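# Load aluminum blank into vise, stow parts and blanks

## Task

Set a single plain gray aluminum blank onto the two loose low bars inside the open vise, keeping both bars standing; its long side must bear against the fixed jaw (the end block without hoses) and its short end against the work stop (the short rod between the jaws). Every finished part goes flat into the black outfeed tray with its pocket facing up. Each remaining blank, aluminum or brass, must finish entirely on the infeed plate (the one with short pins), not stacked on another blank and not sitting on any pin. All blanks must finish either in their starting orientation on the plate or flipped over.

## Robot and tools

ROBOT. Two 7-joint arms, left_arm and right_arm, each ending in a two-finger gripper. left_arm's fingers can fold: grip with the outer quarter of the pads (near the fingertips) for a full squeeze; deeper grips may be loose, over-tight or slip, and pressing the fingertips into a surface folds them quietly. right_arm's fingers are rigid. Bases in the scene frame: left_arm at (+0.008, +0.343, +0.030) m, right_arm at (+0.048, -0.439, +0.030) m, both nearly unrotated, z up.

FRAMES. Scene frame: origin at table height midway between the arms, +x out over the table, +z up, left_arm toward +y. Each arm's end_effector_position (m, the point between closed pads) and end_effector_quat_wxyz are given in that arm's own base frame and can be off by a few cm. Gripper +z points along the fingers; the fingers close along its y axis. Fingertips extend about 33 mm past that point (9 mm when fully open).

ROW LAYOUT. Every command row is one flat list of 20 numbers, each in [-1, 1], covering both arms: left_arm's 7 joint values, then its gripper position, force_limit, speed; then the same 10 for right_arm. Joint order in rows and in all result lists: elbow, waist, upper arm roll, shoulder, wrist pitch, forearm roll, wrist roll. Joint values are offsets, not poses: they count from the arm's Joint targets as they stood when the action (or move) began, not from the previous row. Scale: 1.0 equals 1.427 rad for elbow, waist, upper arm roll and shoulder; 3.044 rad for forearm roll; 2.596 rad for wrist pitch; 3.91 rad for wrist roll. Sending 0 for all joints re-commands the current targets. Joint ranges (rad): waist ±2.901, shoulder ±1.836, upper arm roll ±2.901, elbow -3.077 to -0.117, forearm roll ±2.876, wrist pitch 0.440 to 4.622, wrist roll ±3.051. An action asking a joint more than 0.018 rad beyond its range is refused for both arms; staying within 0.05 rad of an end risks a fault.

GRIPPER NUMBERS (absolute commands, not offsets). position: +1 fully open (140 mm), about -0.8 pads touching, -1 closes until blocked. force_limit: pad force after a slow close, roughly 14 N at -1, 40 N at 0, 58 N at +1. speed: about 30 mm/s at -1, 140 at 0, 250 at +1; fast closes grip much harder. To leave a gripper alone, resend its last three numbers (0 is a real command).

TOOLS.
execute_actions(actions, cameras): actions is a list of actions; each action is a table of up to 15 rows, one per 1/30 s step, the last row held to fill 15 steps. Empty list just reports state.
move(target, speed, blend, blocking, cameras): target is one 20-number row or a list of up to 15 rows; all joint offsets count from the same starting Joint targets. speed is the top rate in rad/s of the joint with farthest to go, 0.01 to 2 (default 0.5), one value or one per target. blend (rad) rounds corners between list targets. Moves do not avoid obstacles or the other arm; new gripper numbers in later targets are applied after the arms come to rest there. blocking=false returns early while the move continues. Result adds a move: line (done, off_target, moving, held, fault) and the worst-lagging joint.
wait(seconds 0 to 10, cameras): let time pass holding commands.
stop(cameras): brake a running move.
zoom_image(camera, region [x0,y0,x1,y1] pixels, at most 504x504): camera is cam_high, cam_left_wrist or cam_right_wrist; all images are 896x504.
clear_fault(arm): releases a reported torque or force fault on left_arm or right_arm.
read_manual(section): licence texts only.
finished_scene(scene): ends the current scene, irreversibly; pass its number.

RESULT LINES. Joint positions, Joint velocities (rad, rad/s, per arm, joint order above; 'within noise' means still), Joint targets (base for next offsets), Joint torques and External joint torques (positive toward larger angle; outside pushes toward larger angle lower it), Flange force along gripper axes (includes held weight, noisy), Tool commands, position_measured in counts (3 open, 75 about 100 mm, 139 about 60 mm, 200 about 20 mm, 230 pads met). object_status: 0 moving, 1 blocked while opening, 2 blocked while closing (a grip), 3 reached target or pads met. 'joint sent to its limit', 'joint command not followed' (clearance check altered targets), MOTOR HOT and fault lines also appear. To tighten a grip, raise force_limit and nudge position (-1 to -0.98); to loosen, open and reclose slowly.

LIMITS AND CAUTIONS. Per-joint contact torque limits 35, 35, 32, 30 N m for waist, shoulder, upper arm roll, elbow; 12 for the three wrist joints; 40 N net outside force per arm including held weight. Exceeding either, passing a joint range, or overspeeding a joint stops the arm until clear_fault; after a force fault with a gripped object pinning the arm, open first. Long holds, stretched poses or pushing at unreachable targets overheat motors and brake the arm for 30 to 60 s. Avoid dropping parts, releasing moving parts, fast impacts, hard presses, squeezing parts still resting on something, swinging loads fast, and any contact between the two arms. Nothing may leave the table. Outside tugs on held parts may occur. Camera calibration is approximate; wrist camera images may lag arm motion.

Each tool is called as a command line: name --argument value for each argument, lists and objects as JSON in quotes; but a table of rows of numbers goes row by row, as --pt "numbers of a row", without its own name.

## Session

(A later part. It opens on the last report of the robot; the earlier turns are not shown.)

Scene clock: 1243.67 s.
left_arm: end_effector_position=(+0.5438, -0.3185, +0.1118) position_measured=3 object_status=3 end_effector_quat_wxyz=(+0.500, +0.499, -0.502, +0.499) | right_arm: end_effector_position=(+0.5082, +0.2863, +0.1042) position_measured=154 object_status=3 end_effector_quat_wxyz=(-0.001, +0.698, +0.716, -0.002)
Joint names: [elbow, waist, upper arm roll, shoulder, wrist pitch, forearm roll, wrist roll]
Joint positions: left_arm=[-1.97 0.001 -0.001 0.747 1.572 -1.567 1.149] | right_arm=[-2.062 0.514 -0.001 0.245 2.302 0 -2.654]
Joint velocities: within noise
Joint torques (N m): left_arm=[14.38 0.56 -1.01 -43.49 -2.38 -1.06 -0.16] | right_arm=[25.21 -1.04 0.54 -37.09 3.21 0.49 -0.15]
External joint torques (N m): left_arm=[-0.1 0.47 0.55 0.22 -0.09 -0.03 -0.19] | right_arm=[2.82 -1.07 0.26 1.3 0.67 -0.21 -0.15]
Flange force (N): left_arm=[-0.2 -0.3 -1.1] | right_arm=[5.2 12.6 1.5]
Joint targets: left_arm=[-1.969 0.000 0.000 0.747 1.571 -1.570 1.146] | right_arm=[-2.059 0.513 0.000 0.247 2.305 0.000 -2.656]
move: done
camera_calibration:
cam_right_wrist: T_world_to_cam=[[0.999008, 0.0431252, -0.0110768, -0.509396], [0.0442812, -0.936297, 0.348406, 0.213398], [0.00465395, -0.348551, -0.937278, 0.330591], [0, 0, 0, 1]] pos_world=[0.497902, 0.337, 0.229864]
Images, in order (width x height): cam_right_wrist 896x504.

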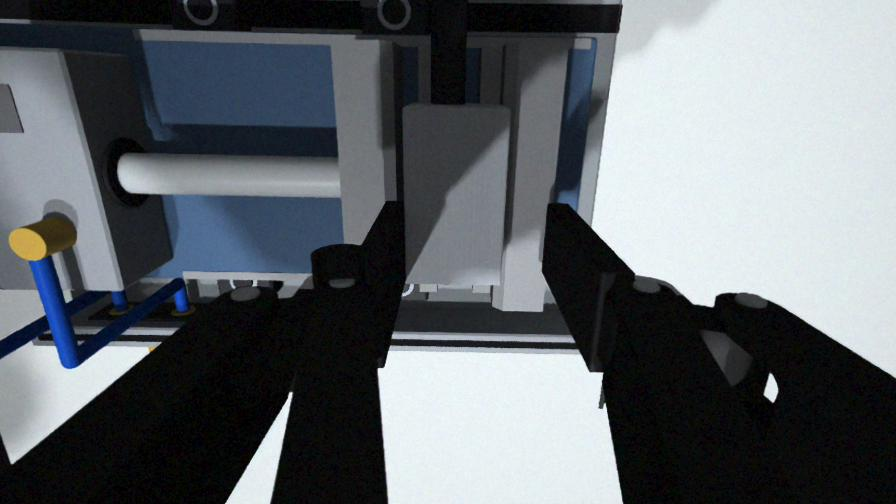

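zoom_image --camera "cam_right_wrist" --region '[400, 80, 500, 130]'

Scaled by 5.040 from the camera's 896x504 image, which has a finer 1280x720 frame.

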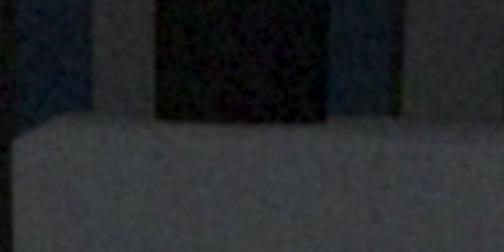

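move --target '[0,0,0,0,0,0,0,1,-0.05,0, 0.0021,0.00156,0,0.0014,-0.00035,0,0.00057,-0.2,0.0,-1.0]' --speed 0.02 --cameras '["cam_right_wrist"]'

zoom_image --camera "cam_right_wrist" --region '[380, 80, 600, 320]'

Scene clock: 1249.40 s.
left_arm: end_effector_position=(+0.5438, -0.3185, +0.1118) position_measured=3 object_status=3 end_effector_quat_wxyz=(+0.500, +0.499, -0.502, +0.499) | right_arm: end_effector_position=(+0.5082, +0.2867, +0.1036) position_measured=154 object_status=3 end_effector_quat_wxyz=(-0.001, +0.698, +0.716, -0.003)
Joint names: [elbow, waist, upper arm roll, shoulder, wrist pitch, forearm roll, wrist roll]
Joint positions: left_arm=[-1.97 0.001 -0.001 0.747 1.572 -1.567 1.149] | right_arm=[-2.059 0.514 -0.001 0.247 2.301 0 -2.654]
Joint velocities: within noise
Joint torques (N m): left_arm=[14.41 0.59 -1.01 -43.48 -2.38 -1.07 -0.14] | right_arm=[25.46 -0.04 0.8 -37.46 3.37 0.67 0]
External joint torques (N m): left_arm=[0.06 0.56 0.58 -0.02 -0.1 -0.06 -0.17] | right_arm=[2.9 -0.14 0.46 1.26 0.8 -0.04 0]
Flange force (N): left_arm=[0.1 -0.5 -1.2] | right_arm=[6.5 12.0 1.6]
Joint targets: left_arm=[-1.969 0.000 0.000 0.747 1.571 -1.570 1.146] | right_arm=[-2.056 0.516 0.000 0.249 2.304 0.000 -2.653]
move: done
camera_calibration:
cam_right_wrist: T_world_to_cam=[[0.998968, 0.0436344, -0.0126074, -0.509389], [0.0452892, -0.93598, 0.349128, 0.213242], [0.00343366, -0.349338, -0.93699, 0.33101], [0, 0, 0, 1]] pos_world=[0.498069, 0.337452, 0.229282]
Images, in order (width x height): cam_right_wrist 896x504.

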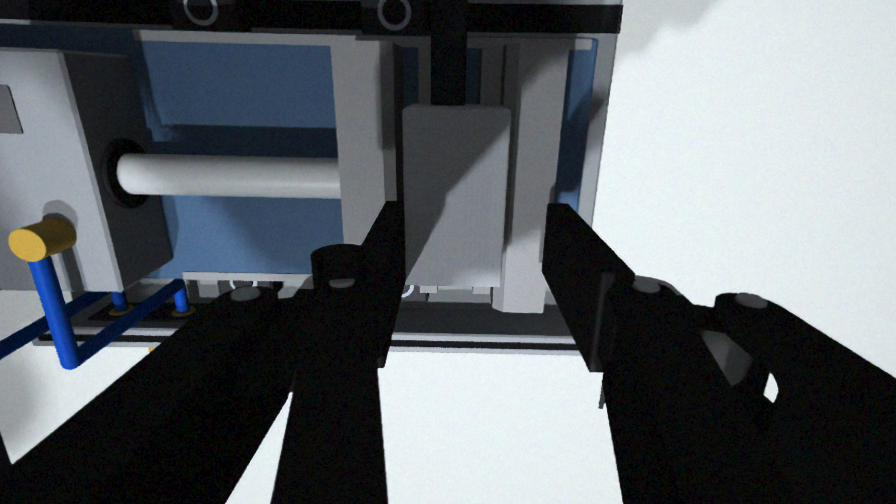

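Scaled by 2.100 from the camera's 896x504 image, which has a finer 1280x720 frame.

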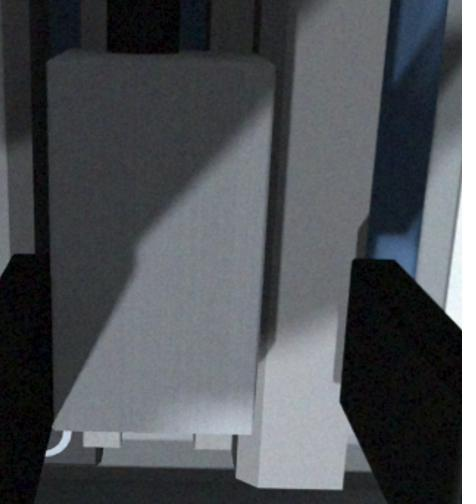

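move --pt "0 0 0 0 0 0 0 1 -0.05 0 -0.018724 0.00381 0 -0.013464 0.003277 0 0.00149 -0.2 0.0 -1.0" --pt "0 0 0 0 0 0 0 1 -0.05 0 0.016840 0.00381 0 -0.066779 -0.045580 0 0.00149 -0.2 0.0 -1.0" --speed '[0.03, 0.12]' --cameras '["cam_left_wrist", "cam_right_wrist"]'

zoom_image --camera "cam_left_wrist" --region '[370, 190, 490, 310]'

zoom_image --camera "cam_right_wrist" --region '[380, 80, 600, 320]'

Scene clock: 1273.67 s.
left_arm: end_effector_position=(+0.5438, -0.3185, +0.1118) position_measured=3 object_status=3 end_effector_quat_wxyz=(+0.500, +0.499, -0.502, +0.499) | right_arm: end_effector_position=(+0.5040, +0.2878, +0.1598) position_measured=154 object_status=3 end_effector_quat_wxyz=(+0.001, +0.697, +0.717, +0.002)
Joint names: [elbow, waist, upper arm roll, shoulder, wrist pitch, forearm roll, wrist roll]
Joint positions: left_arm=[-1.97 0.001 -0.001 0.747 1.572 -1.567 1.149] | right_arm=[-2.033 0.519 -0.001 0.154 2.191 0 -2.651]
Joint velocities: left_arm=[within noise] | right_arm=[0 0 0 -0.001 -0.005 -0.001 0.001]
Joint torques (N m): left_arm=[14.45 0.6 -1 -43.47 -2.39 -1.07 -0.16] | right_arm=[25.16 0.13 0.88 -36.09 2.24 0.8 0.09]
External joint torques (N m): left_arm=[-0.01 0.61 0.64 0.16 -0.09 -0.04 -0.19] | right_arm=[1.6 0.12 0.71 0.54 -0.34 0.02 0.09]
Flange force (N): left_arm=[-0.2 -0.6 -1.3] | right_arm=[4.5 6.7 -1.9]
Joint targets: left_arm=[-1.969 0.000 0.000 0.747 1.571 -1.570 1.146] | right_arm=[-2.032 0.521 0.000 0.154 2.186 0.000 -2.648]
move: done
camera_calibration:
cam_left_wrist: T_world_to_cam=[[-0.999988, 0.00400932, -0.00279906, 0.55237], [0.00399742, 0.340641, -0.940185, 0.219519], [-0.00281603, -0.940185, -0.340653, -0.116875], [0, 0, 0, 1]] pos_world=[0.551156, -0.186876, 0.168121]
cam_right_wrist: T_world_to_cam=[[0.998971, 0.0451938, -0.00380792, -0.506407], [0.0437332, -0.937627, 0.344882, 0.196778], [0.0120161, -0.344694, -0.938638, 0.378714], [0, 0, 0, 1]] pos_world=[0.49273, 0.337931, 0.285682]
Images, in order (width x height): cam_left_wrist 896x504, cam_right_wrist 896x504.

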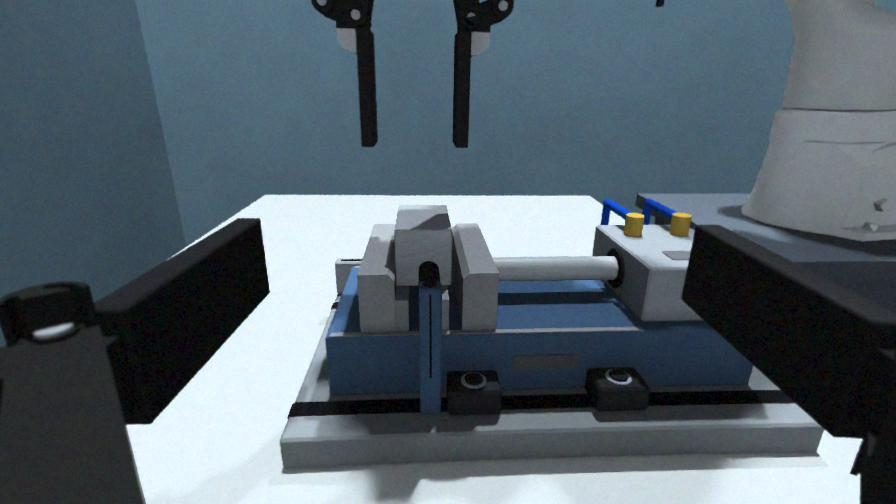

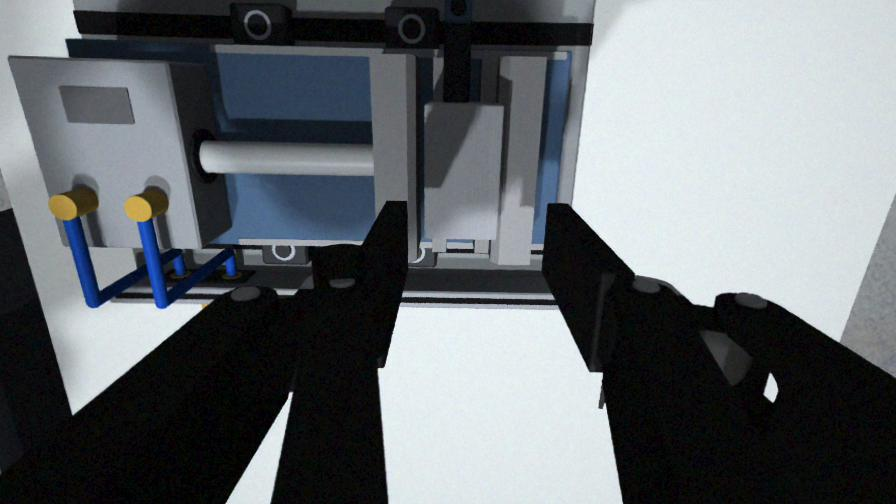

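Scaled by 4.200 from the camera's 896x504 image, which has a finer 1280x720 frame.

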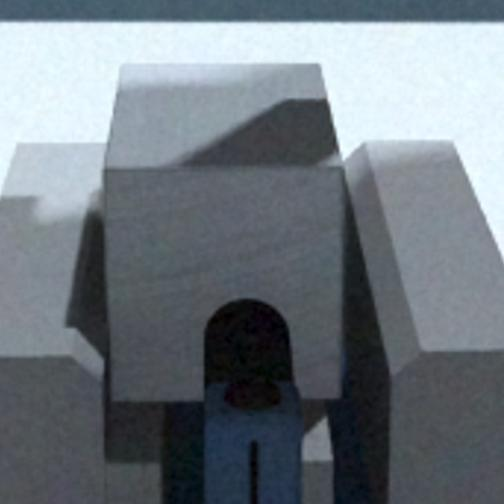

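Scaled by 2.100 from the camera's 896x504 image, which has a finer 1280x720 frame.

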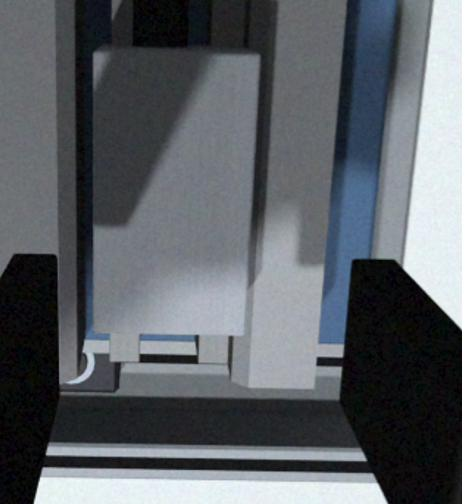

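zoom_image --camera "cam_right_wrist" --region '[420, 80, 510, 130]'

Scaled by 5.600 from the camera's 896x504 image, which has a finer 1280x720 frame.

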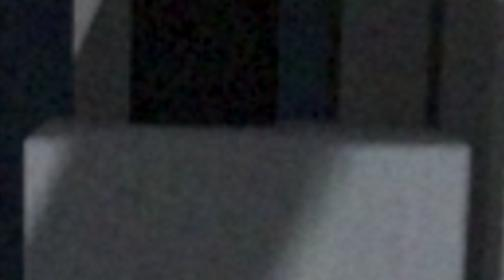

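move --pt "0 0 0 0 0 0 0 1 -0.05 0 -0.067644 -0.053502 0 -0.051039 0.009127 0 -0.019422 -0.85 -1.0 -1.0" --pt "0 0 0 0 0 0 0 1 -0.05 0 -0.107617 -0.053502 0 0.015708 0.067791 0 -0.019422 -0.85 -1.0 -1.0" --speed '[0.08, 0.06]' --cameras '["cam_left_wrist", "cam_right_wrist"]'

zoom_image --camera "cam_right_wrist" --region '[350, 40, 570, 300]'

Scene clock: 1342.13 s.
left_arm: end_effector_position=(+0.5438, -0.3185, +0.1118) position_measured=3 object_status=3 end_effector_quat_wxyz=(+0.500, +0.499, -0.502, +0.499) | right_arm: end_effector_position=(+0.4990, +0.2385, +0.0972) position_measured=230 object_status=3 end_effector_quat_wxyz=(+0.000, +0.698, +0.716, -0.001)
Joint names: [elbow, waist, upper arm roll, shoulder, wrist pitch, forearm roll, wrist roll]
Joint positions: left_arm=[-1.97 0.001 -0.001 0.747 1.572 -1.567 1.149] | right_arm=[-2.184 0.446 -0.001 0.175 2.357 0 -2.72]
Joint velocities: left_arm=[within noise] | right_arm=[0 0.001 -0.002 0 0.003 0 0.001]
Joint torques (N m): left_arm=[14.41 0.56 -0.98 -43.51 -2.37 -1.03 -0.15] | right_arm=[23.04 -0.72 0.91 -34.81 2.7 0.69 -0.24]
External joint torques (N m): left_arm=[-0.06 0.6 0.69 0.14 -0.08 -0.01 -0.18] | right_arm=[1.12 -0.85 0.61 0.86 0.14 0.02 -0.24]
Flange force (N): left_arm=[-0.1 -0.3 -1.4] | right_arm=[1.7 6.0 1.0]
Joint targets: left_arm=[-1.969 0.000 0.000 0.747 1.571 -1.570 1.146] | right_arm=[-2.185 0.445 0.000 0.176 2.362 0.000 -2.723]
move: done
camera_calibration:
cam_left_wrist: T_world_to_cam=[[-0.999988, 0.0040005, -0.00280328, 0.552374], [0.00399835, 0.340628, -0.94019, 0.219521], [-0.00280636, -0.94019, -0.34064, -0.116878], [0, 0, 0, 1]] pos_world=[0.551162, -0.186873, 0.168127]
cam_right_wrist: T_world_to_cam=[[0.999084, 0.0418828, -0.00875623, -0.498268], [0.0423165, -0.93685, 0.347161, 0.172633], [0.00633679, -0.347213, -0.937765, 0.306325], [0, 0, 0, 1]] pos_world=[0.488565, 0.28896, 0.222966]
Images, in order (width x height): cam_left_wrist 896x504, cam_right_wrist 896x504.

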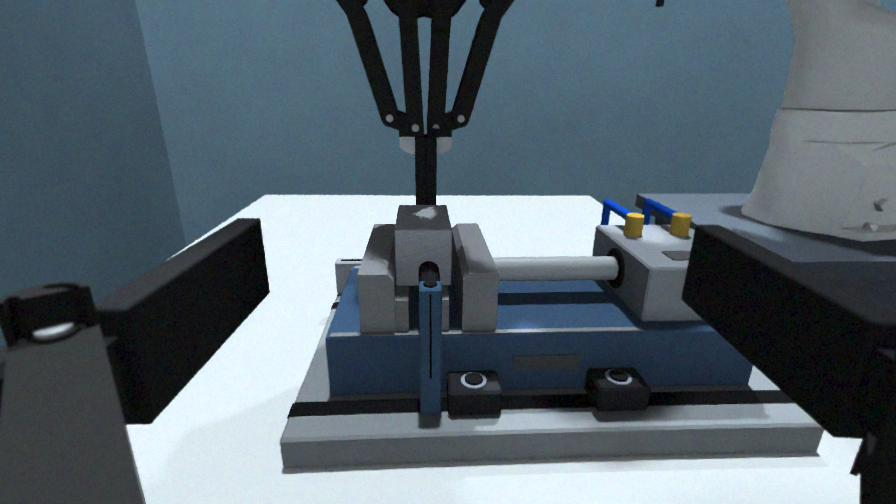

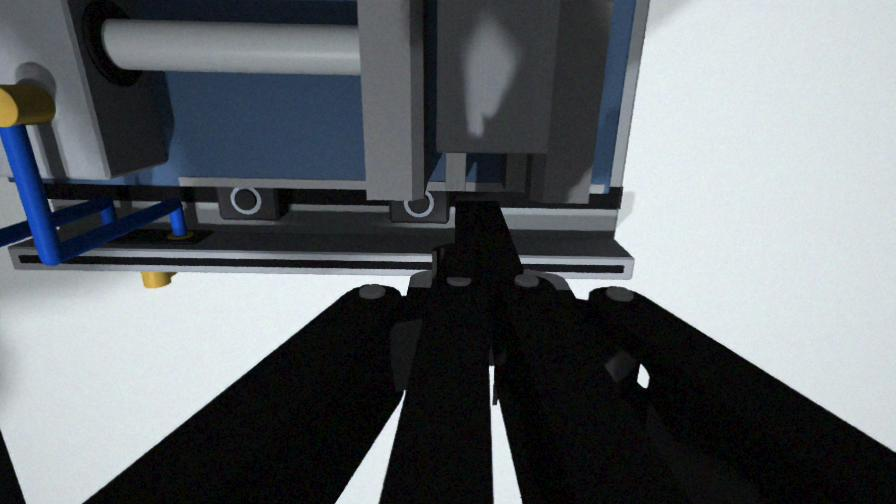

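Scaled by 1.938 from the camera's 896x504 image, which has a finer 1280x720 frame.

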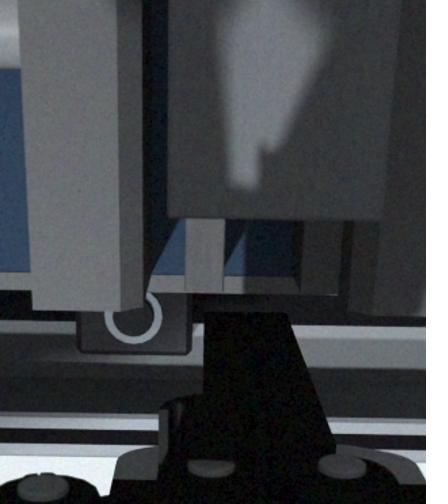

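move --target '[0,0,0,0,0,0,0,1,-0.05,0, 0.014755,0.014713,0,0.010381,-0.002404,0,0.005370,-0.85,-1.0,-1.0]' --speed 0.03 --cameras '["cam_right_wrist"]'

zoom_image --camera "cam_right_wrist" --region '[350, 40, 570, 300]'

Scene clock: 1348.17 s.
left_arm: end_effector_position=(+0.5438, -0.3185, +0.1118) position_measured=3 object_status=3 end_effector_quat_wxyz=(+0.500, +0.499, -0.502, +0.499) | right_arm: end_effector_position=(+0.5005, +0.2502, +0.0968) position_measured=230 object_status=3 end_effector_quat_wxyz=(+0.001, +0.697, +0.717, +0.001)
Joint names: [elbow, waist, upper arm roll, shoulder, wrist pitch, forearm roll, wrist roll]
Joint positions: left_arm=[-1.97 0.001 -0.001 0.747 1.572 -1.567 1.149] | right_arm=[-2.166 0.464 -0.001 0.189 2.358 0 -2.707]
Joint velocities: left_arm=[within noise] | right_arm=[0.001 0.002 0 -0.001 0 0.001 0.005]
Joint torques (N m): left_arm=[14.43 0.57 -0.99 -43.5 -2.38 -1.04 -0.11] | right_arm=[23.76 0.14 0.95 -35.02 2.52 0.69 0.04]
External joint torques (N m): left_arm=[0.02 0.73 0.76 0.07 -0.08 -0.02 -0.14] | right_arm=[1.65 0.17 0.79 1.4 -0.08 0.01 0.04]
Flange force (N): left_arm=[0.0 -0.4 -1.6] | right_arm=[4.9 8.5 1.1]
Joint targets: left_arm=[-1.969 0.000 0.000 0.747 1.571 -1.570 1.146] | right_arm=[-2.164 0.466 0.000 0.191 2.356 0.000 -2.702]
move: done
camera_calibration:
cam_right_wrist: T_world_to_cam=[[0.998904, 0.04659, -0.00457761, -0.501727], [0.0453016, -0.937339, 0.345462, 0.182474], [0.0118043, -0.345291, -0.938421, 0.30682], [0, 0, 0, 1]] pos_world=[0.489288, 0.300357, 0.222592]
Images, in order (width x height): cam_right_wrist 896x504.

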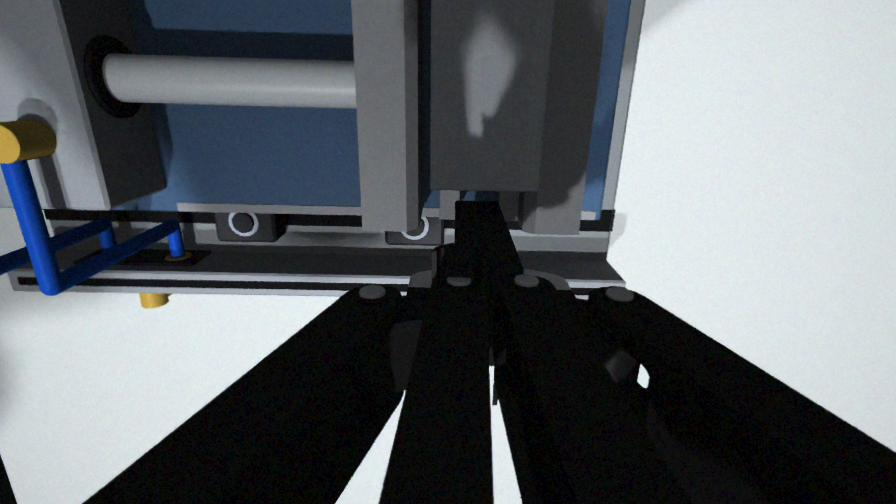

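Scaled by 1.938 from the camera's 896x504 image, which has a finer 1280x720 frame.

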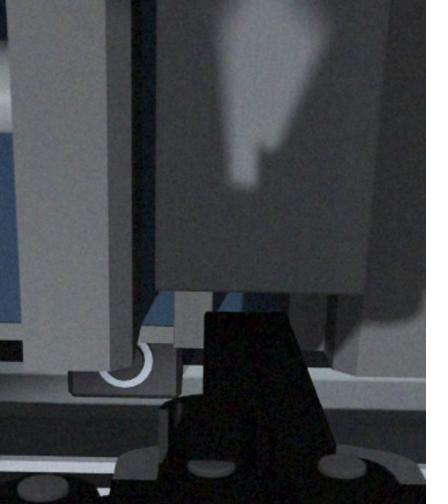

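move --target '[0,0,0,0,0,0,0,1,-0.05,0, 0.00284,0.00283,0,0.0020,-0.00046,0,0.00103,-0.85,-1.0,-1.0]' --speed 0.02 --cameras '["cam_right_wrist"]'

zoom_image --camera "cam_right_wrist" --region '[350, 40, 570, 300]'

Scene clock: 1352.20 s.
left_arm: end_effector_position=(+0.5438, -0.3185, +0.1118) position_measured=3 object_status=3 end_effector_quat_wxyz=(+0.500, +0.499, -0.502, +0.499) | right_arm: end_effector_position=(+0.5008, +0.2528, +0.0969) position_measured=230 object_status=3 end_effector_quat_wxyz=(+0.001, +0.697, +0.717, +0.002)
Joint names: [elbow, waist, upper arm roll, shoulder, wrist pitch, forearm roll, wrist roll]
Joint positions: left_arm=[-1.97 0.001 -0.001 0.747 1.572 -1.567 1.149] | right_arm=[-2.162 0.468 -0.001 0.192 2.358 0 -2.703]
Joint velocities: left_arm=[within noise] | right_arm=[0.001 0.001 0 0.001 0.001 0 0.004]
Joint torques (N m): left_arm=[14.4 0.49 -1.02 -43.52 -2.38 -1.05 -0.15] | right_arm=[23.95 0.17 0.94 -35.34 2.37 0.69 0.06]
External joint torques (N m): left_arm=[0.09 0.54 0.65 -0.15 -0.1 -0.04 -0.18] | right_arm=[1.84 0.09 0.66 1.13 -0.23 0.01 0.06]
Flange force (N): left_arm=[0.5 -0.3 -1.3] | right_arm=[4.8 8.8 0.2]
Joint targets: left_arm=[-1.969 0.000 0.000 0.747 1.571 -1.570 1.146] | right_arm=[-2.160 0.470 0.000 0.194 2.355 0.000 -2.698]
move: done
camera_calibration:
cam_right_wrist: T_world_to_cam=[[0.998942, 0.0458468, -0.00353477, -0.502063], [0.0442502, -0.937555, 0.345011, 0.185536], [0.0125036, -0.344803, -0.938592, 0.307355], [0, 0, 0, 1]] pos_world=[0.489478, 0.302945, 0.222695]
Images, in order (width x height): cam_right_wrist 896x504.

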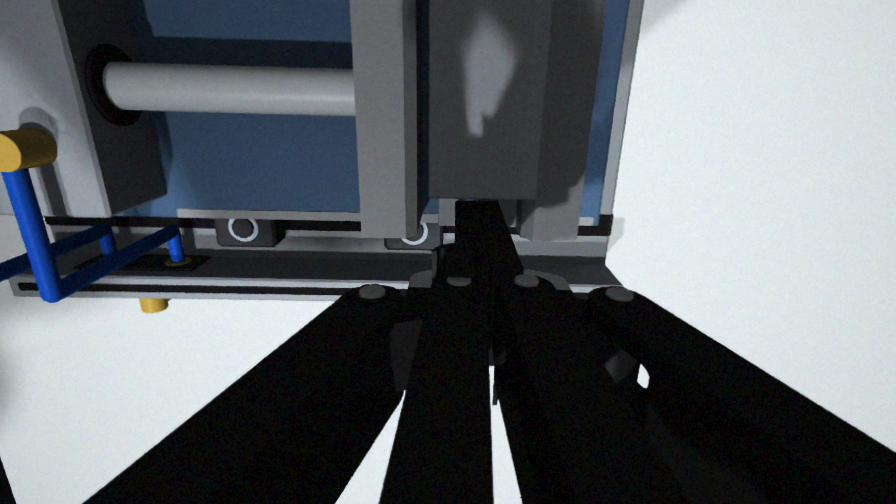

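Scaled by 1.938 from the camera's 896x504 image, which has a finer 1280x720 frame.

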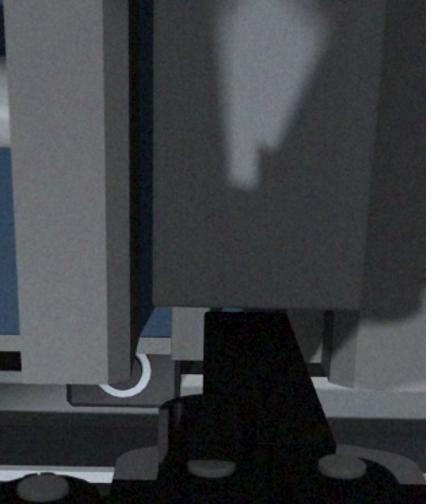

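move --target '[0,0,0,0,0,0,0,1,-0.05,0, 0.00114,0.00113,0,0.0008,-0.000185,0,0.00041,-0.85,-1.0,-1.0]' --speed 0.02 --cameras '["cam_right_wrist"]'

zoom_image --camera "cam_right_wrist" --region '[400, 160, 560, 260]'

Scene clock: 1355.03 s.
left_arm: end_effector_position=(+0.5438, -0.3185, +0.1118) position_measured=3 object_status=3 end_effector_quat_wxyz=(+0.500, +0.499, -0.502, +0.499) | right_arm: end_effector_position=(+0.5009, +0.2539, +0.0969) position_measured=230 object_status=3 end_effector_quat_wxyz=(+0.001, +0.697, +0.717, +0.002)
Joint names: [elbow, waist, upper arm roll, shoulder, wrist pitch, forearm roll, wrist roll]
Joint positions: left_arm=[-1.97 0.001 -0.001 0.747 1.572 -1.567 1.149] | right_arm=[-2.16 0.47 -0.001 0.193 2.358 0 -2.7]
Joint velocities: within noise
Joint torques (N m): left_arm=[14.44 0.57 -1.02 -43.5 -2.39 -1.06 -0.2] | right_arm=[23.72 0.16 0.98 -35.3 2.32 0.73 0.14]
External joint torques (N m): left_arm=[0 0.53 0.58 0.12 -0.1 -0.04 -0.23] | right_arm=[1.66 0.24 0.86 1.12 -0.27 0.06 0.14]
Flange force (N): left_arm=[0.0 -0.6 -1.2] | right_arm=[5.0 8.0 0.2]
Joint targets: left_arm=[-1.969 0.000 0.000 0.747 1.571 -1.570 1.146] | right_arm=[-2.159 0.471 0.000 0.195 2.354 0.000 -2.697]
move: done
camera_calibration:
cam_right_wrist: T_world_to_cam=[[0.998972, 0.045229, -0.00313314, -0.502131], [0.0435343, -0.937654, 0.344833, 0.186923], [0.0126586, -0.344614, -0.938659, 0.307649], [0, 0, 0, 1]] pos_world=[0.489582, 0.304001, 0.222747]
Images, in order (width x height): cam_right_wrist 896x504.

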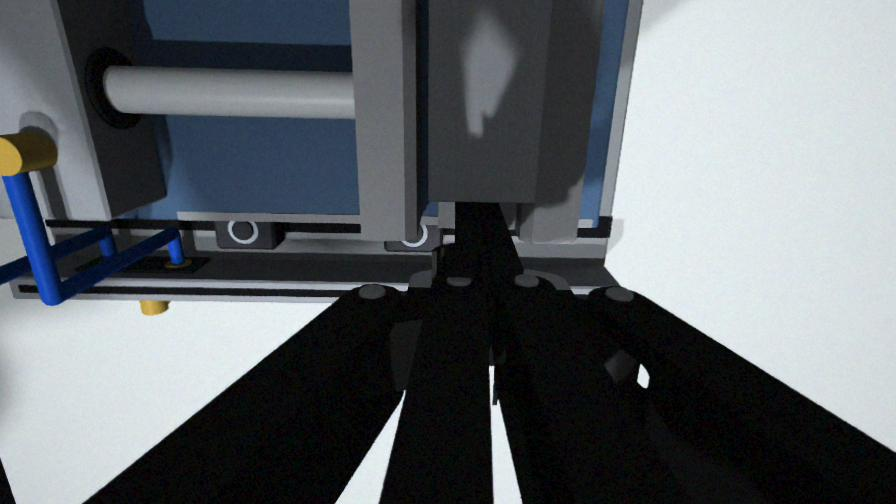

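Scaled by 3.150 from the camera's 896x504 image, which has a finer 1280x720 frame.

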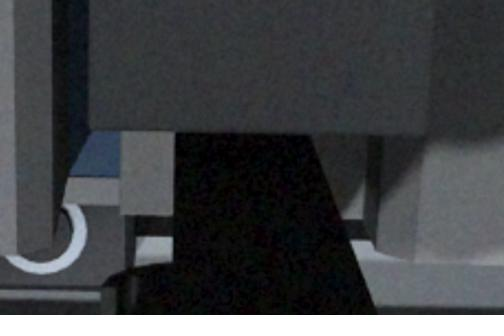

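move --target '[0,0,0,0,0,0,0,1,-0.05,0, 0.00114,0.00113,0,0.0008,-0.000185,0,0.00041,-0.85,-1.0,-1.0]' --speed 0.02 --cameras '["cam_right_wrist"]'

zoom_image --camera "cam_right_wrist" --region '[400, 160, 560, 260]'

Scene clock: 1357.50 s.
left_arm: end_effector_position=(+0.5438, -0.3185, +0.1118) position_measured=3 object_status=3 end_effector_quat_wxyz=(+0.500, +0.499, -0.502, +0.499) | right_arm: end_effector_position=(+0.5010, +0.2549, +0.0969) position_measured=230 object_status=3 end_effector_quat_wxyz=(+0.001, +0.697, +0.717, +0.002)
Joint names: [elbow, waist, upper arm roll, shoulder, wrist pitch, forearm roll, wrist roll]
Joint positions: left_arm=[-1.97 0.001 -0.001 0.747 1.572 -1.567 1.149] | right_arm=[-2.159 0.471 -0.001 0.194 2.358 0 -2.699]
Joint velocities: within noise
Joint torques (N m): left_arm=[14.41 0.64 -0.93 -43.47 -2.39 -1.04 -0.14] | right_arm=[23.84 0.15 0.99 -35.33 2.3 0.71 0.05]
External joint torques (N m): left_arm=[0.01 0.72 0.78 0.11 -0.09 -0.02 -0.17] | right_arm=[1.72 0.21 0.85 1.24 -0.3 0.03 0.05]
Flange force (N): left_arm=[-0.1 -0.5 -1.6] | right_arm=[5.1 8.6 0.3]
Joint targets: left_arm=[-1.969 0.000 0.000 0.747 1.571 -1.570 1.146] | right_arm=[-2.157 0.473 0.000 0.196 2.354 0.000 -2.695]
move: done
camera_calibration:
cam_right_wrist: T_world_to_cam=[[0.998972, 0.0452389, -0.0029319, -0.502244], [0.0434756, -0.937691, 0.34474, 0.187937], [0.0128465, -0.344513, -0.938694, 0.307907], [0, 0, 0, 1]] pos_world=[0.489601, 0.305025, 0.222768]
Images, in order (width x height): cam_right_wrist 896x504.

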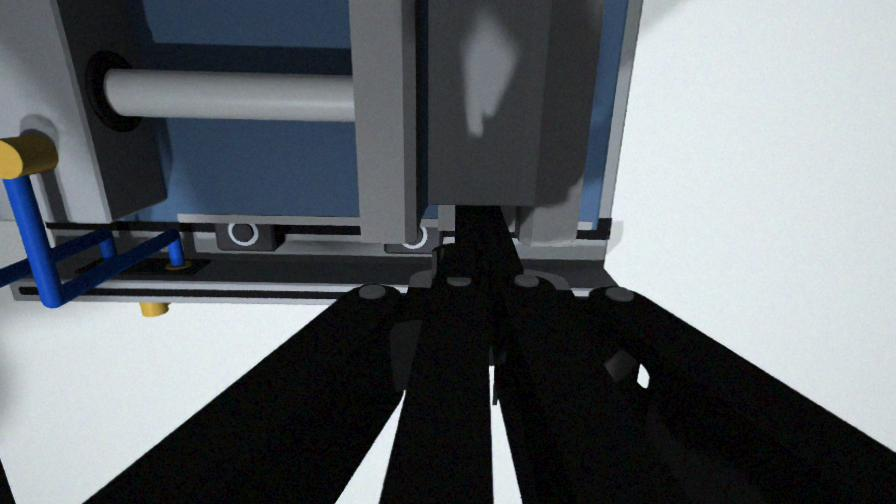

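Scaled by 3.150 from the camera's 896x504 image, which has a finer 1280x720 frame.

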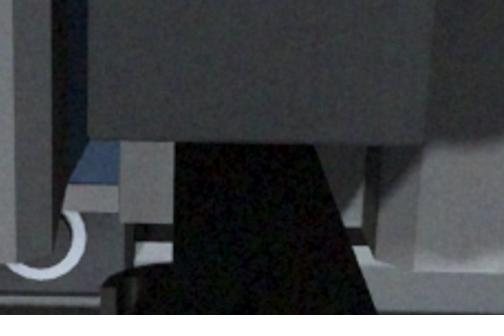

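move --target '[0,0,0,0,0,0,0,1,-0.05,0, 0.00114,0.00113,0,0.0008,-0.000185,0,0.00041,-0.85,-1.0,-1.0]' --speed 0.02 --cameras '["cam_right_wrist"]'

zoom_image --camera "cam_right_wrist" --region '[400, 160, 560, 260]'

Scene clock: 1360.70 s.
left_arm: end_effector_position=(+0.5438, -0.3185, +0.1118) position_measured=3 object_status=3 end_effector_quat_wxyz=(+0.500, +0.499, -0.502, +0.499) | right_arm: end_effector_position=(+0.5010, +0.2559, +0.0969) position_measured=230 object_status=3 end_effector_quat_wxyz=(+0.001, +0.697, +0.717, +0.002)
Joint names: [elbow, waist, upper arm roll, shoulder, wrist pitch, forearm roll, wrist roll]
Joint positions: left_arm=[-1.97 0.001 -0.001 0.747 1.572 -1.567 1.149] | right_arm=[-2.157 0.473 -0.001 0.195 2.357 0 -2.697]
Joint velocities: within noise
Joint torques (N m): left_arm=[14.46 0.6 -0.98 -43.47 -2.38 -1.04 -0.12] | right_arm=[23.96 0.21 0.96 -35.34 2.3 0.68 0.07]
External joint torques (N m): left_arm=[-0.01 0.44 0.51 0.2 -0.1 -0.01 -0.15] | right_arm=[1.78 0.29 0.84 1.35 -0.31 0.01 0.07]
Flange force (N): left_arm=[-0.3 -0.6 -1.1] | right_arm=[5.4 9.0 0.4]
Joint targets: left_arm=[-1.969 0.000 0.000 0.747 1.571 -1.570 1.146] | right_arm=[-2.155 0.475 0.000 0.197 2.353 0.000 -2.694]
move: done
camera_calibration:
cam_right_wrist: T_world_to_cam=[[0.998972, 0.0452442, -0.00290939, -0.50228], [0.043473, -0.937697, 0.344723, 0.18889], [0.0128686, -0.344495, -0.9387, 0.308241], [0, 0, 0, 1]] pos_world=[0.489585, 0.306034, 0.222769]
Images, in order (width x height): cam_right_wrist 896x504.

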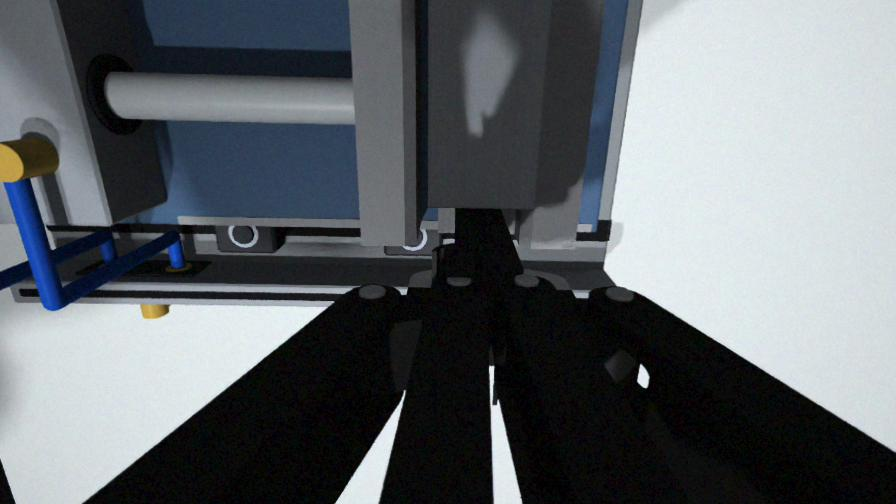

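Scaled by 3.150 from the camera's 896x504 image, which has a finer 1280x720 frame.

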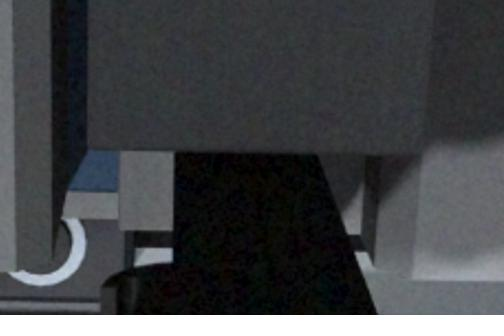

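move --target '[0,0,0,0,0,0,0,1,-0.05,0, 0.00114,0.00113,0,0.0008,-0.000185,0,0.00041,-0.85,-1.0,-1.0]' --speed 0.02 --cameras '["cam_right_wrist"]'

zoom_image --camera "cam_right_wrist" --region '[400, 160, 560, 260]'

Scene clock: 1363.97 s.
left_arm: end_effector_position=(+0.5438, -0.3185, +0.1118) position_measured=3 object_status=3 end_effector_quat_wxyz=(+0.500, +0.499, -0.502, +0.499) | right_arm: end_effector_position=(+0.5009, +0.2569, +0.0969) position_measured=230 object_status=3 end_effector_quat_wxyz=(+0.001, +0.697, +0.717, +0.002)
Joint names: [elbow, waist, upper arm roll, shoulder, wrist pitch, forearm roll, wrist roll]
Joint positions: left_arm=[-1.97 0.001 -0.001 0.747 1.572 -1.567 1.149] | right_arm=[-2.155 0.475 -0.001 0.197 2.357 0 -2.696]
Joint velocities: left_arm=[within noise] | right_arm=[0 0 -0.001 0.002 -0.001 0 0.005]
Joint torques (N m): left_arm=[14.44 0.6 -0.99 -43.49 -2.38 -1.05 -0.13] | right_arm=[23.65 0.14 1.03 -35.52 2.3 0.69 0.11]
External joint torques (N m): left_arm=[-0.08 0.65 0.69 0.24 -0.08 -0.02 -0.16] | right_arm=[1.59 0.19 0.86 1.01 -0.29 0.02 0.11]
Flange force (N): left_arm=[-0.3 -0.4 -1.4] | right_arm=[4.7 7.5 0.0]
Joint targets: left_arm=[-1.969 0.000 0.000 0.747 1.571 -1.570 1.146] | right_arm=[-2.154 0.476 0.000 0.198 2.353 0.000 -2.692]
move: done
camera_calibration:
cam_right_wrist: T_world_to_cam=[[0.998971, 0.0452527, -0.0029066, -0.502306], [0.0434801, -0.9377, 0.344714, 0.189834], [0.0128737, -0.344486, -0.938703, 0.308582], [0, 0, 0, 1]] pos_world=[0.489562, 0.30704, 0.222768]
Images, in order (width x height): cam_right_wrist 896x504.

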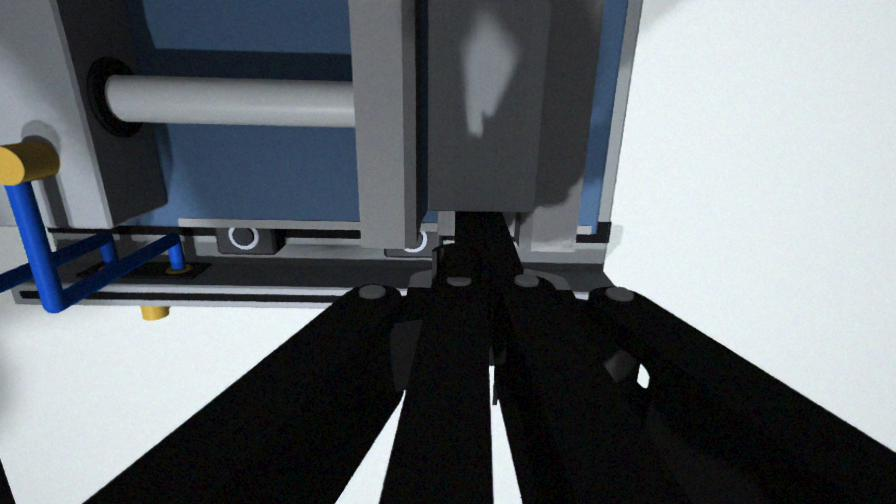

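Scaled by 3.150 from the camera's 896x504 image, which has a finer 1280x720 frame.

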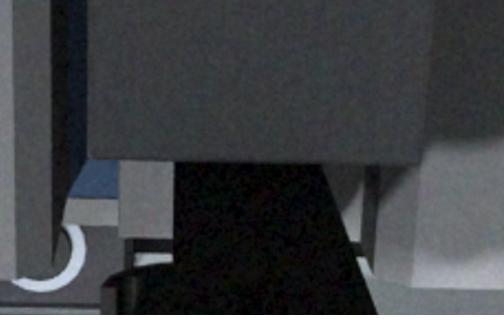

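move --target '[0,0,0,0,0,0,0,1,-0.05,0, 0.00114,0.00113,0,0.0008,-0.000185,0,0.00041,-0.85,-1.0,-1.0]' --speed 0.02 --cameras '["cam_right_wrist"]'

zoom_image --camera "cam_right_wrist" --region '[400, 160, 560, 260]'

Scene clock: 1378.23 s.
left_arm: end_effector_position=(+0.5438, -0.3184, +0.1118) position_measured=3 object_status=3 end_effector_quat_wxyz=(+0.500, +0.499, -0.502, +0.499) | right_arm: end_effector_position=(+0.5009, +0.2579, +0.0969) position_measured=230 object_status=3 end_effector_quat_wxyz=(+0.001, +0.697, +0.717, +0.002)
Joint names: [elbow, waist, upper arm roll, shoulder, wrist pitch, forearm roll, wrist roll]
Joint positions: left_arm=[-1.97 0.001 -0.001 0.747 1.572 -1.567 1.149] | right_arm=[-2.154 0.476 -0.001 0.198 2.356 0 -2.694]
Joint velocities: within noise
Joint torques (N m): left_arm=[14.43 0.56 -1.02 -43.47 -2.38 -1.04 -0.15] | right_arm=[23.98 0.17 0.95 -35.42 2.27 0.71 0.05]
External joint torques (N m): left_arm=[0.03 0.48 0.54 0.07 -0.09 -0.03 -0.18] | right_arm=[1.92 0.12 0.69 1.24 -0.31 0.03 0.05]
Flange force (N): left_arm=[0.0 -0.5 -1.1] | right_arm=[5.3 9.4 0.2]
Joint targets: left_arm=[-1.969 0.000 0.000 0.747 1.571 -1.570 1.146] | right_arm=[-2.152 0.478 0.000 0.199 2.352 0.000 -2.690]
move: done
camera_calibration:
cam_right_wrist: T_world_to_cam=[[0.998971, 0.0452595, -0.00291754, -0.502324], [0.0434903, -0.937701, 0.344712, 0.190776], [0.0128657, -0.344484, -0.938704, 0.30893], [0, 0, 0, 1]] pos_world=[0.489536, 0.308047, 0.222766]
Images, in order (width x height): cam_right_wrist 896x504.

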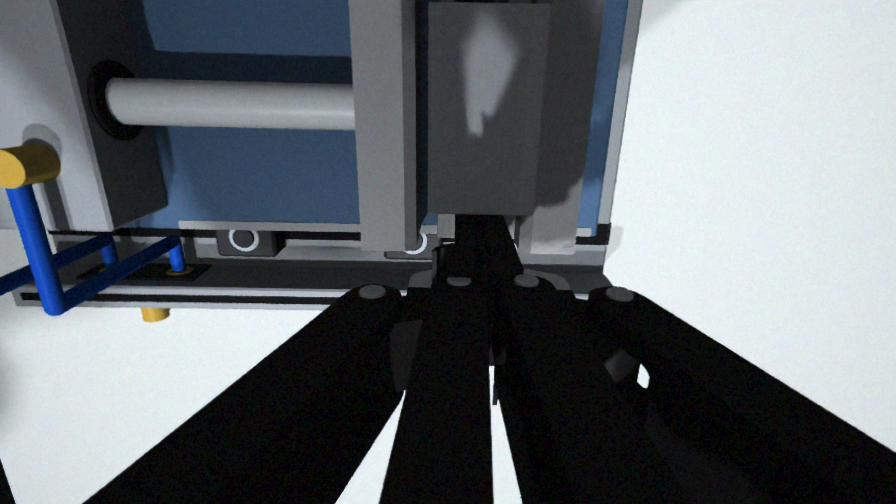

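Scaled by 3.150 from the camera's 896x504 image, which has a finer 1280x720 frame.

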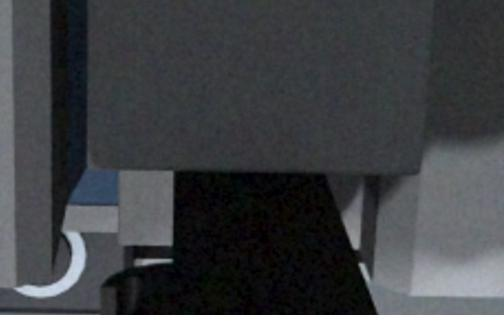

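move --target '[0,0,0,0,0,0,0,1,-0.05,0, 0.00114,0.00113,0,0.0008,-0.000185,0,0.00041,-0.85,-1.0,-1.0]' --speed 0.02 --cameras '["cam_right_wrist"]'

zoom_image --camera "cam_right_wrist" --region '[400, 160, 560, 260]'

Scene clock: 1380.70 s.
left_arm: end_effector_position=(+0.5438, -0.3184, +0.1118) position_measured=3 object_status=3 end_effector_quat_wxyz=(+0.500, +0.499, -0.502, +0.499) | right_arm: end_effector_position=(+0.5009, +0.2583, +0.0969) position_measured=230 object_status=3 end_effector_quat_wxyz=(+0.001, +0.698, +0.717, +0.002)
Joint names: [elbow, waist, upper arm roll, shoulder, wrist pitch, forearm roll, wrist roll]
Joint positions: left_arm=[-1.97 0.001 -0.001 0.747 1.572 -1.567 1.149] | right_arm=[-2.152 0.477 -0.001 0.199 2.355 0 -2.692]
Joint velocities: within noise
Joint torques (N m): left_arm=[14.43 0.55 -0.96 -43.47 -2.38 -1.05 -0.16] | right_arm=[23.85 0.79 1.69 -35.39 2.44 0.89 0.12]
External joint torques (N m): left_arm=[-0.02 0.67 0.77 0.19 -0.08 -0.03 -0.19] | right_arm=[1.78 0.72 1.41 1.27 -0.14 0.22 0.12]
Flange force (N): left_arm=[-0.2 -0.6 -1.5] | right_arm=[6.1 8.3 0.7]
Joint targets: left_arm=[-1.969 0.000 0.000 0.747 1.571 -1.570 1.146] | right_arm=[-2.150 0.479 0.000 0.200 2.352 0.000 -2.689]
move: done
camera_calibration:
cam_right_wrist: T_world_to_cam=[[0.999016, 0.0442139, -0.00358027, -0.501998], [0.0427336, -0.937633, 0.344989, 0.191479], [0.0118964, -0.344803, -0.9386, 0.309625], [0, 0, 0, 1]] pos_world=[0.489638, 0.308492, 0.222758]
Images, in order (width x height): cam_right_wrist 896x504.

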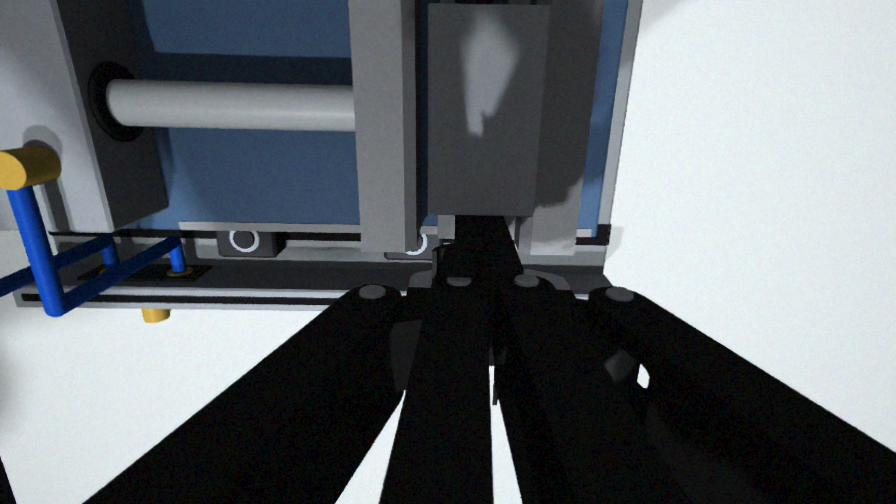

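Scaled by 3.150 from the camera's 896x504 image, which has a finer 1280x720 frame.

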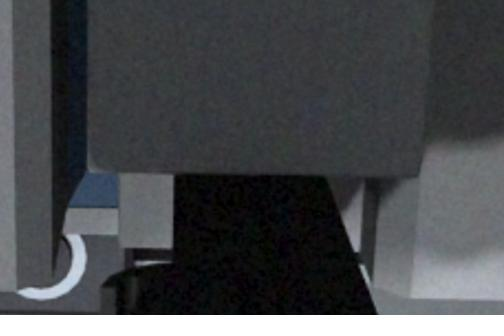

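move --target '[0,0,0,0,0,0,0,1,-0.05,0, 0.00091,0.0009,0,0.00064,-0.00015,0,0.00033,-0.85,-1.0,-1.0]' --speed 0.02 --cameras '["cam_right_wrist"]'

zoom_image --camera "cam_right_wrist" --region '[400, 160, 560, 260]'

Scene clock: 1385.50 s.
left_arm: end_effector_position=(+0.5438, -0.3184, +0.1118) position_measured=3 object_status=3 end_effector_quat_wxyz=(+0.500, +0.499, -0.502, +0.499) | right_arm: end_effector_position=(+0.5009, +0.2584, +0.0969) position_measured=230 object_status=3 end_effector_quat_wxyz=(+0.001, +0.698, +0.716, +0.002)
Joint names: [elbow, waist, upper arm roll, shoulder, wrist pitch, forearm roll, wrist roll]
Joint positions: left_arm=[-1.97 0.001 -0.001 0.747 1.572 -1.567 1.149] | right_arm=[-2.151 0.477 -0.001 0.199 2.354 0 -2.691]
Joint velocities: within noise
Joint torques (N m): left_arm=[14.42 0.56 -0.98 -43.48 -2.39 -1.05 -0.13] | right_arm=[24.1 1.6 1.94 -35.2 2.56 1.07 0.11]
External joint torques (N m): left_arm=[0.02 0.59 0.69 0.1 -0.09 -0.03 -0.16] | right_arm=[2.09 1.5 1.65 1.36 -0.01 0.39 0.11]
Flange force (N): left_arm=[-0.1 -0.5 -1.4] | right_arm=[7.6 8.9 0.9]
Joint targets: left_arm=[-1.969 0.000 0.000 0.747 1.571 -1.570 1.146] | right_arm=[-2.149 0.481 0.000 0.201 2.351 0.000 -2.688]
move: done
camera_calibration:
cam_right_wrist: T_world_to_cam=[[0.999073, 0.0428287, -0.0043986, -0.50158], [0.0417111, -0.937531, 0.345392, 0.191952], [0.0106688, -0.345255, -0.938448, 0.310359], [0, 0, 0, 1]] pos_world=[0.489797, 0.308596, 0.222751]
Images, in order (width x height): cam_right_wrist 896x504.

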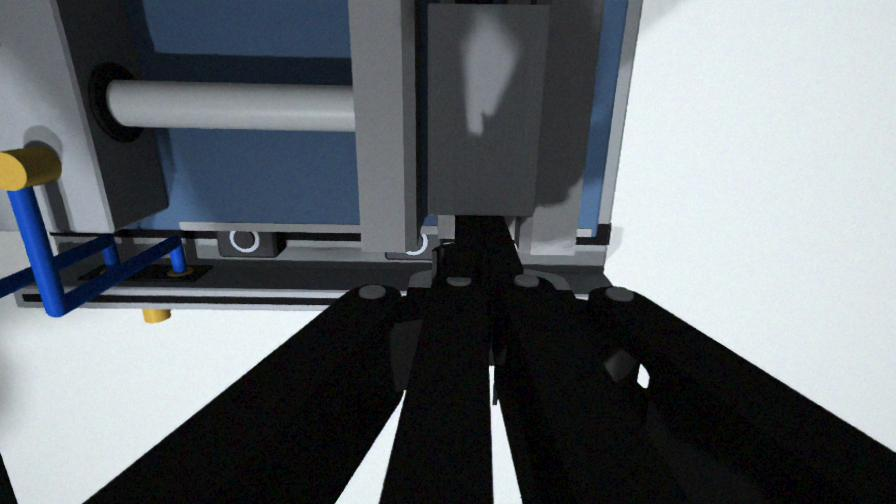

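Scaled by 3.150 from the camera's 896x504 image, which has a finer 1280x720 frame.

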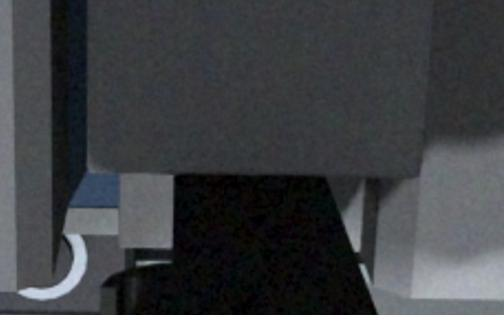

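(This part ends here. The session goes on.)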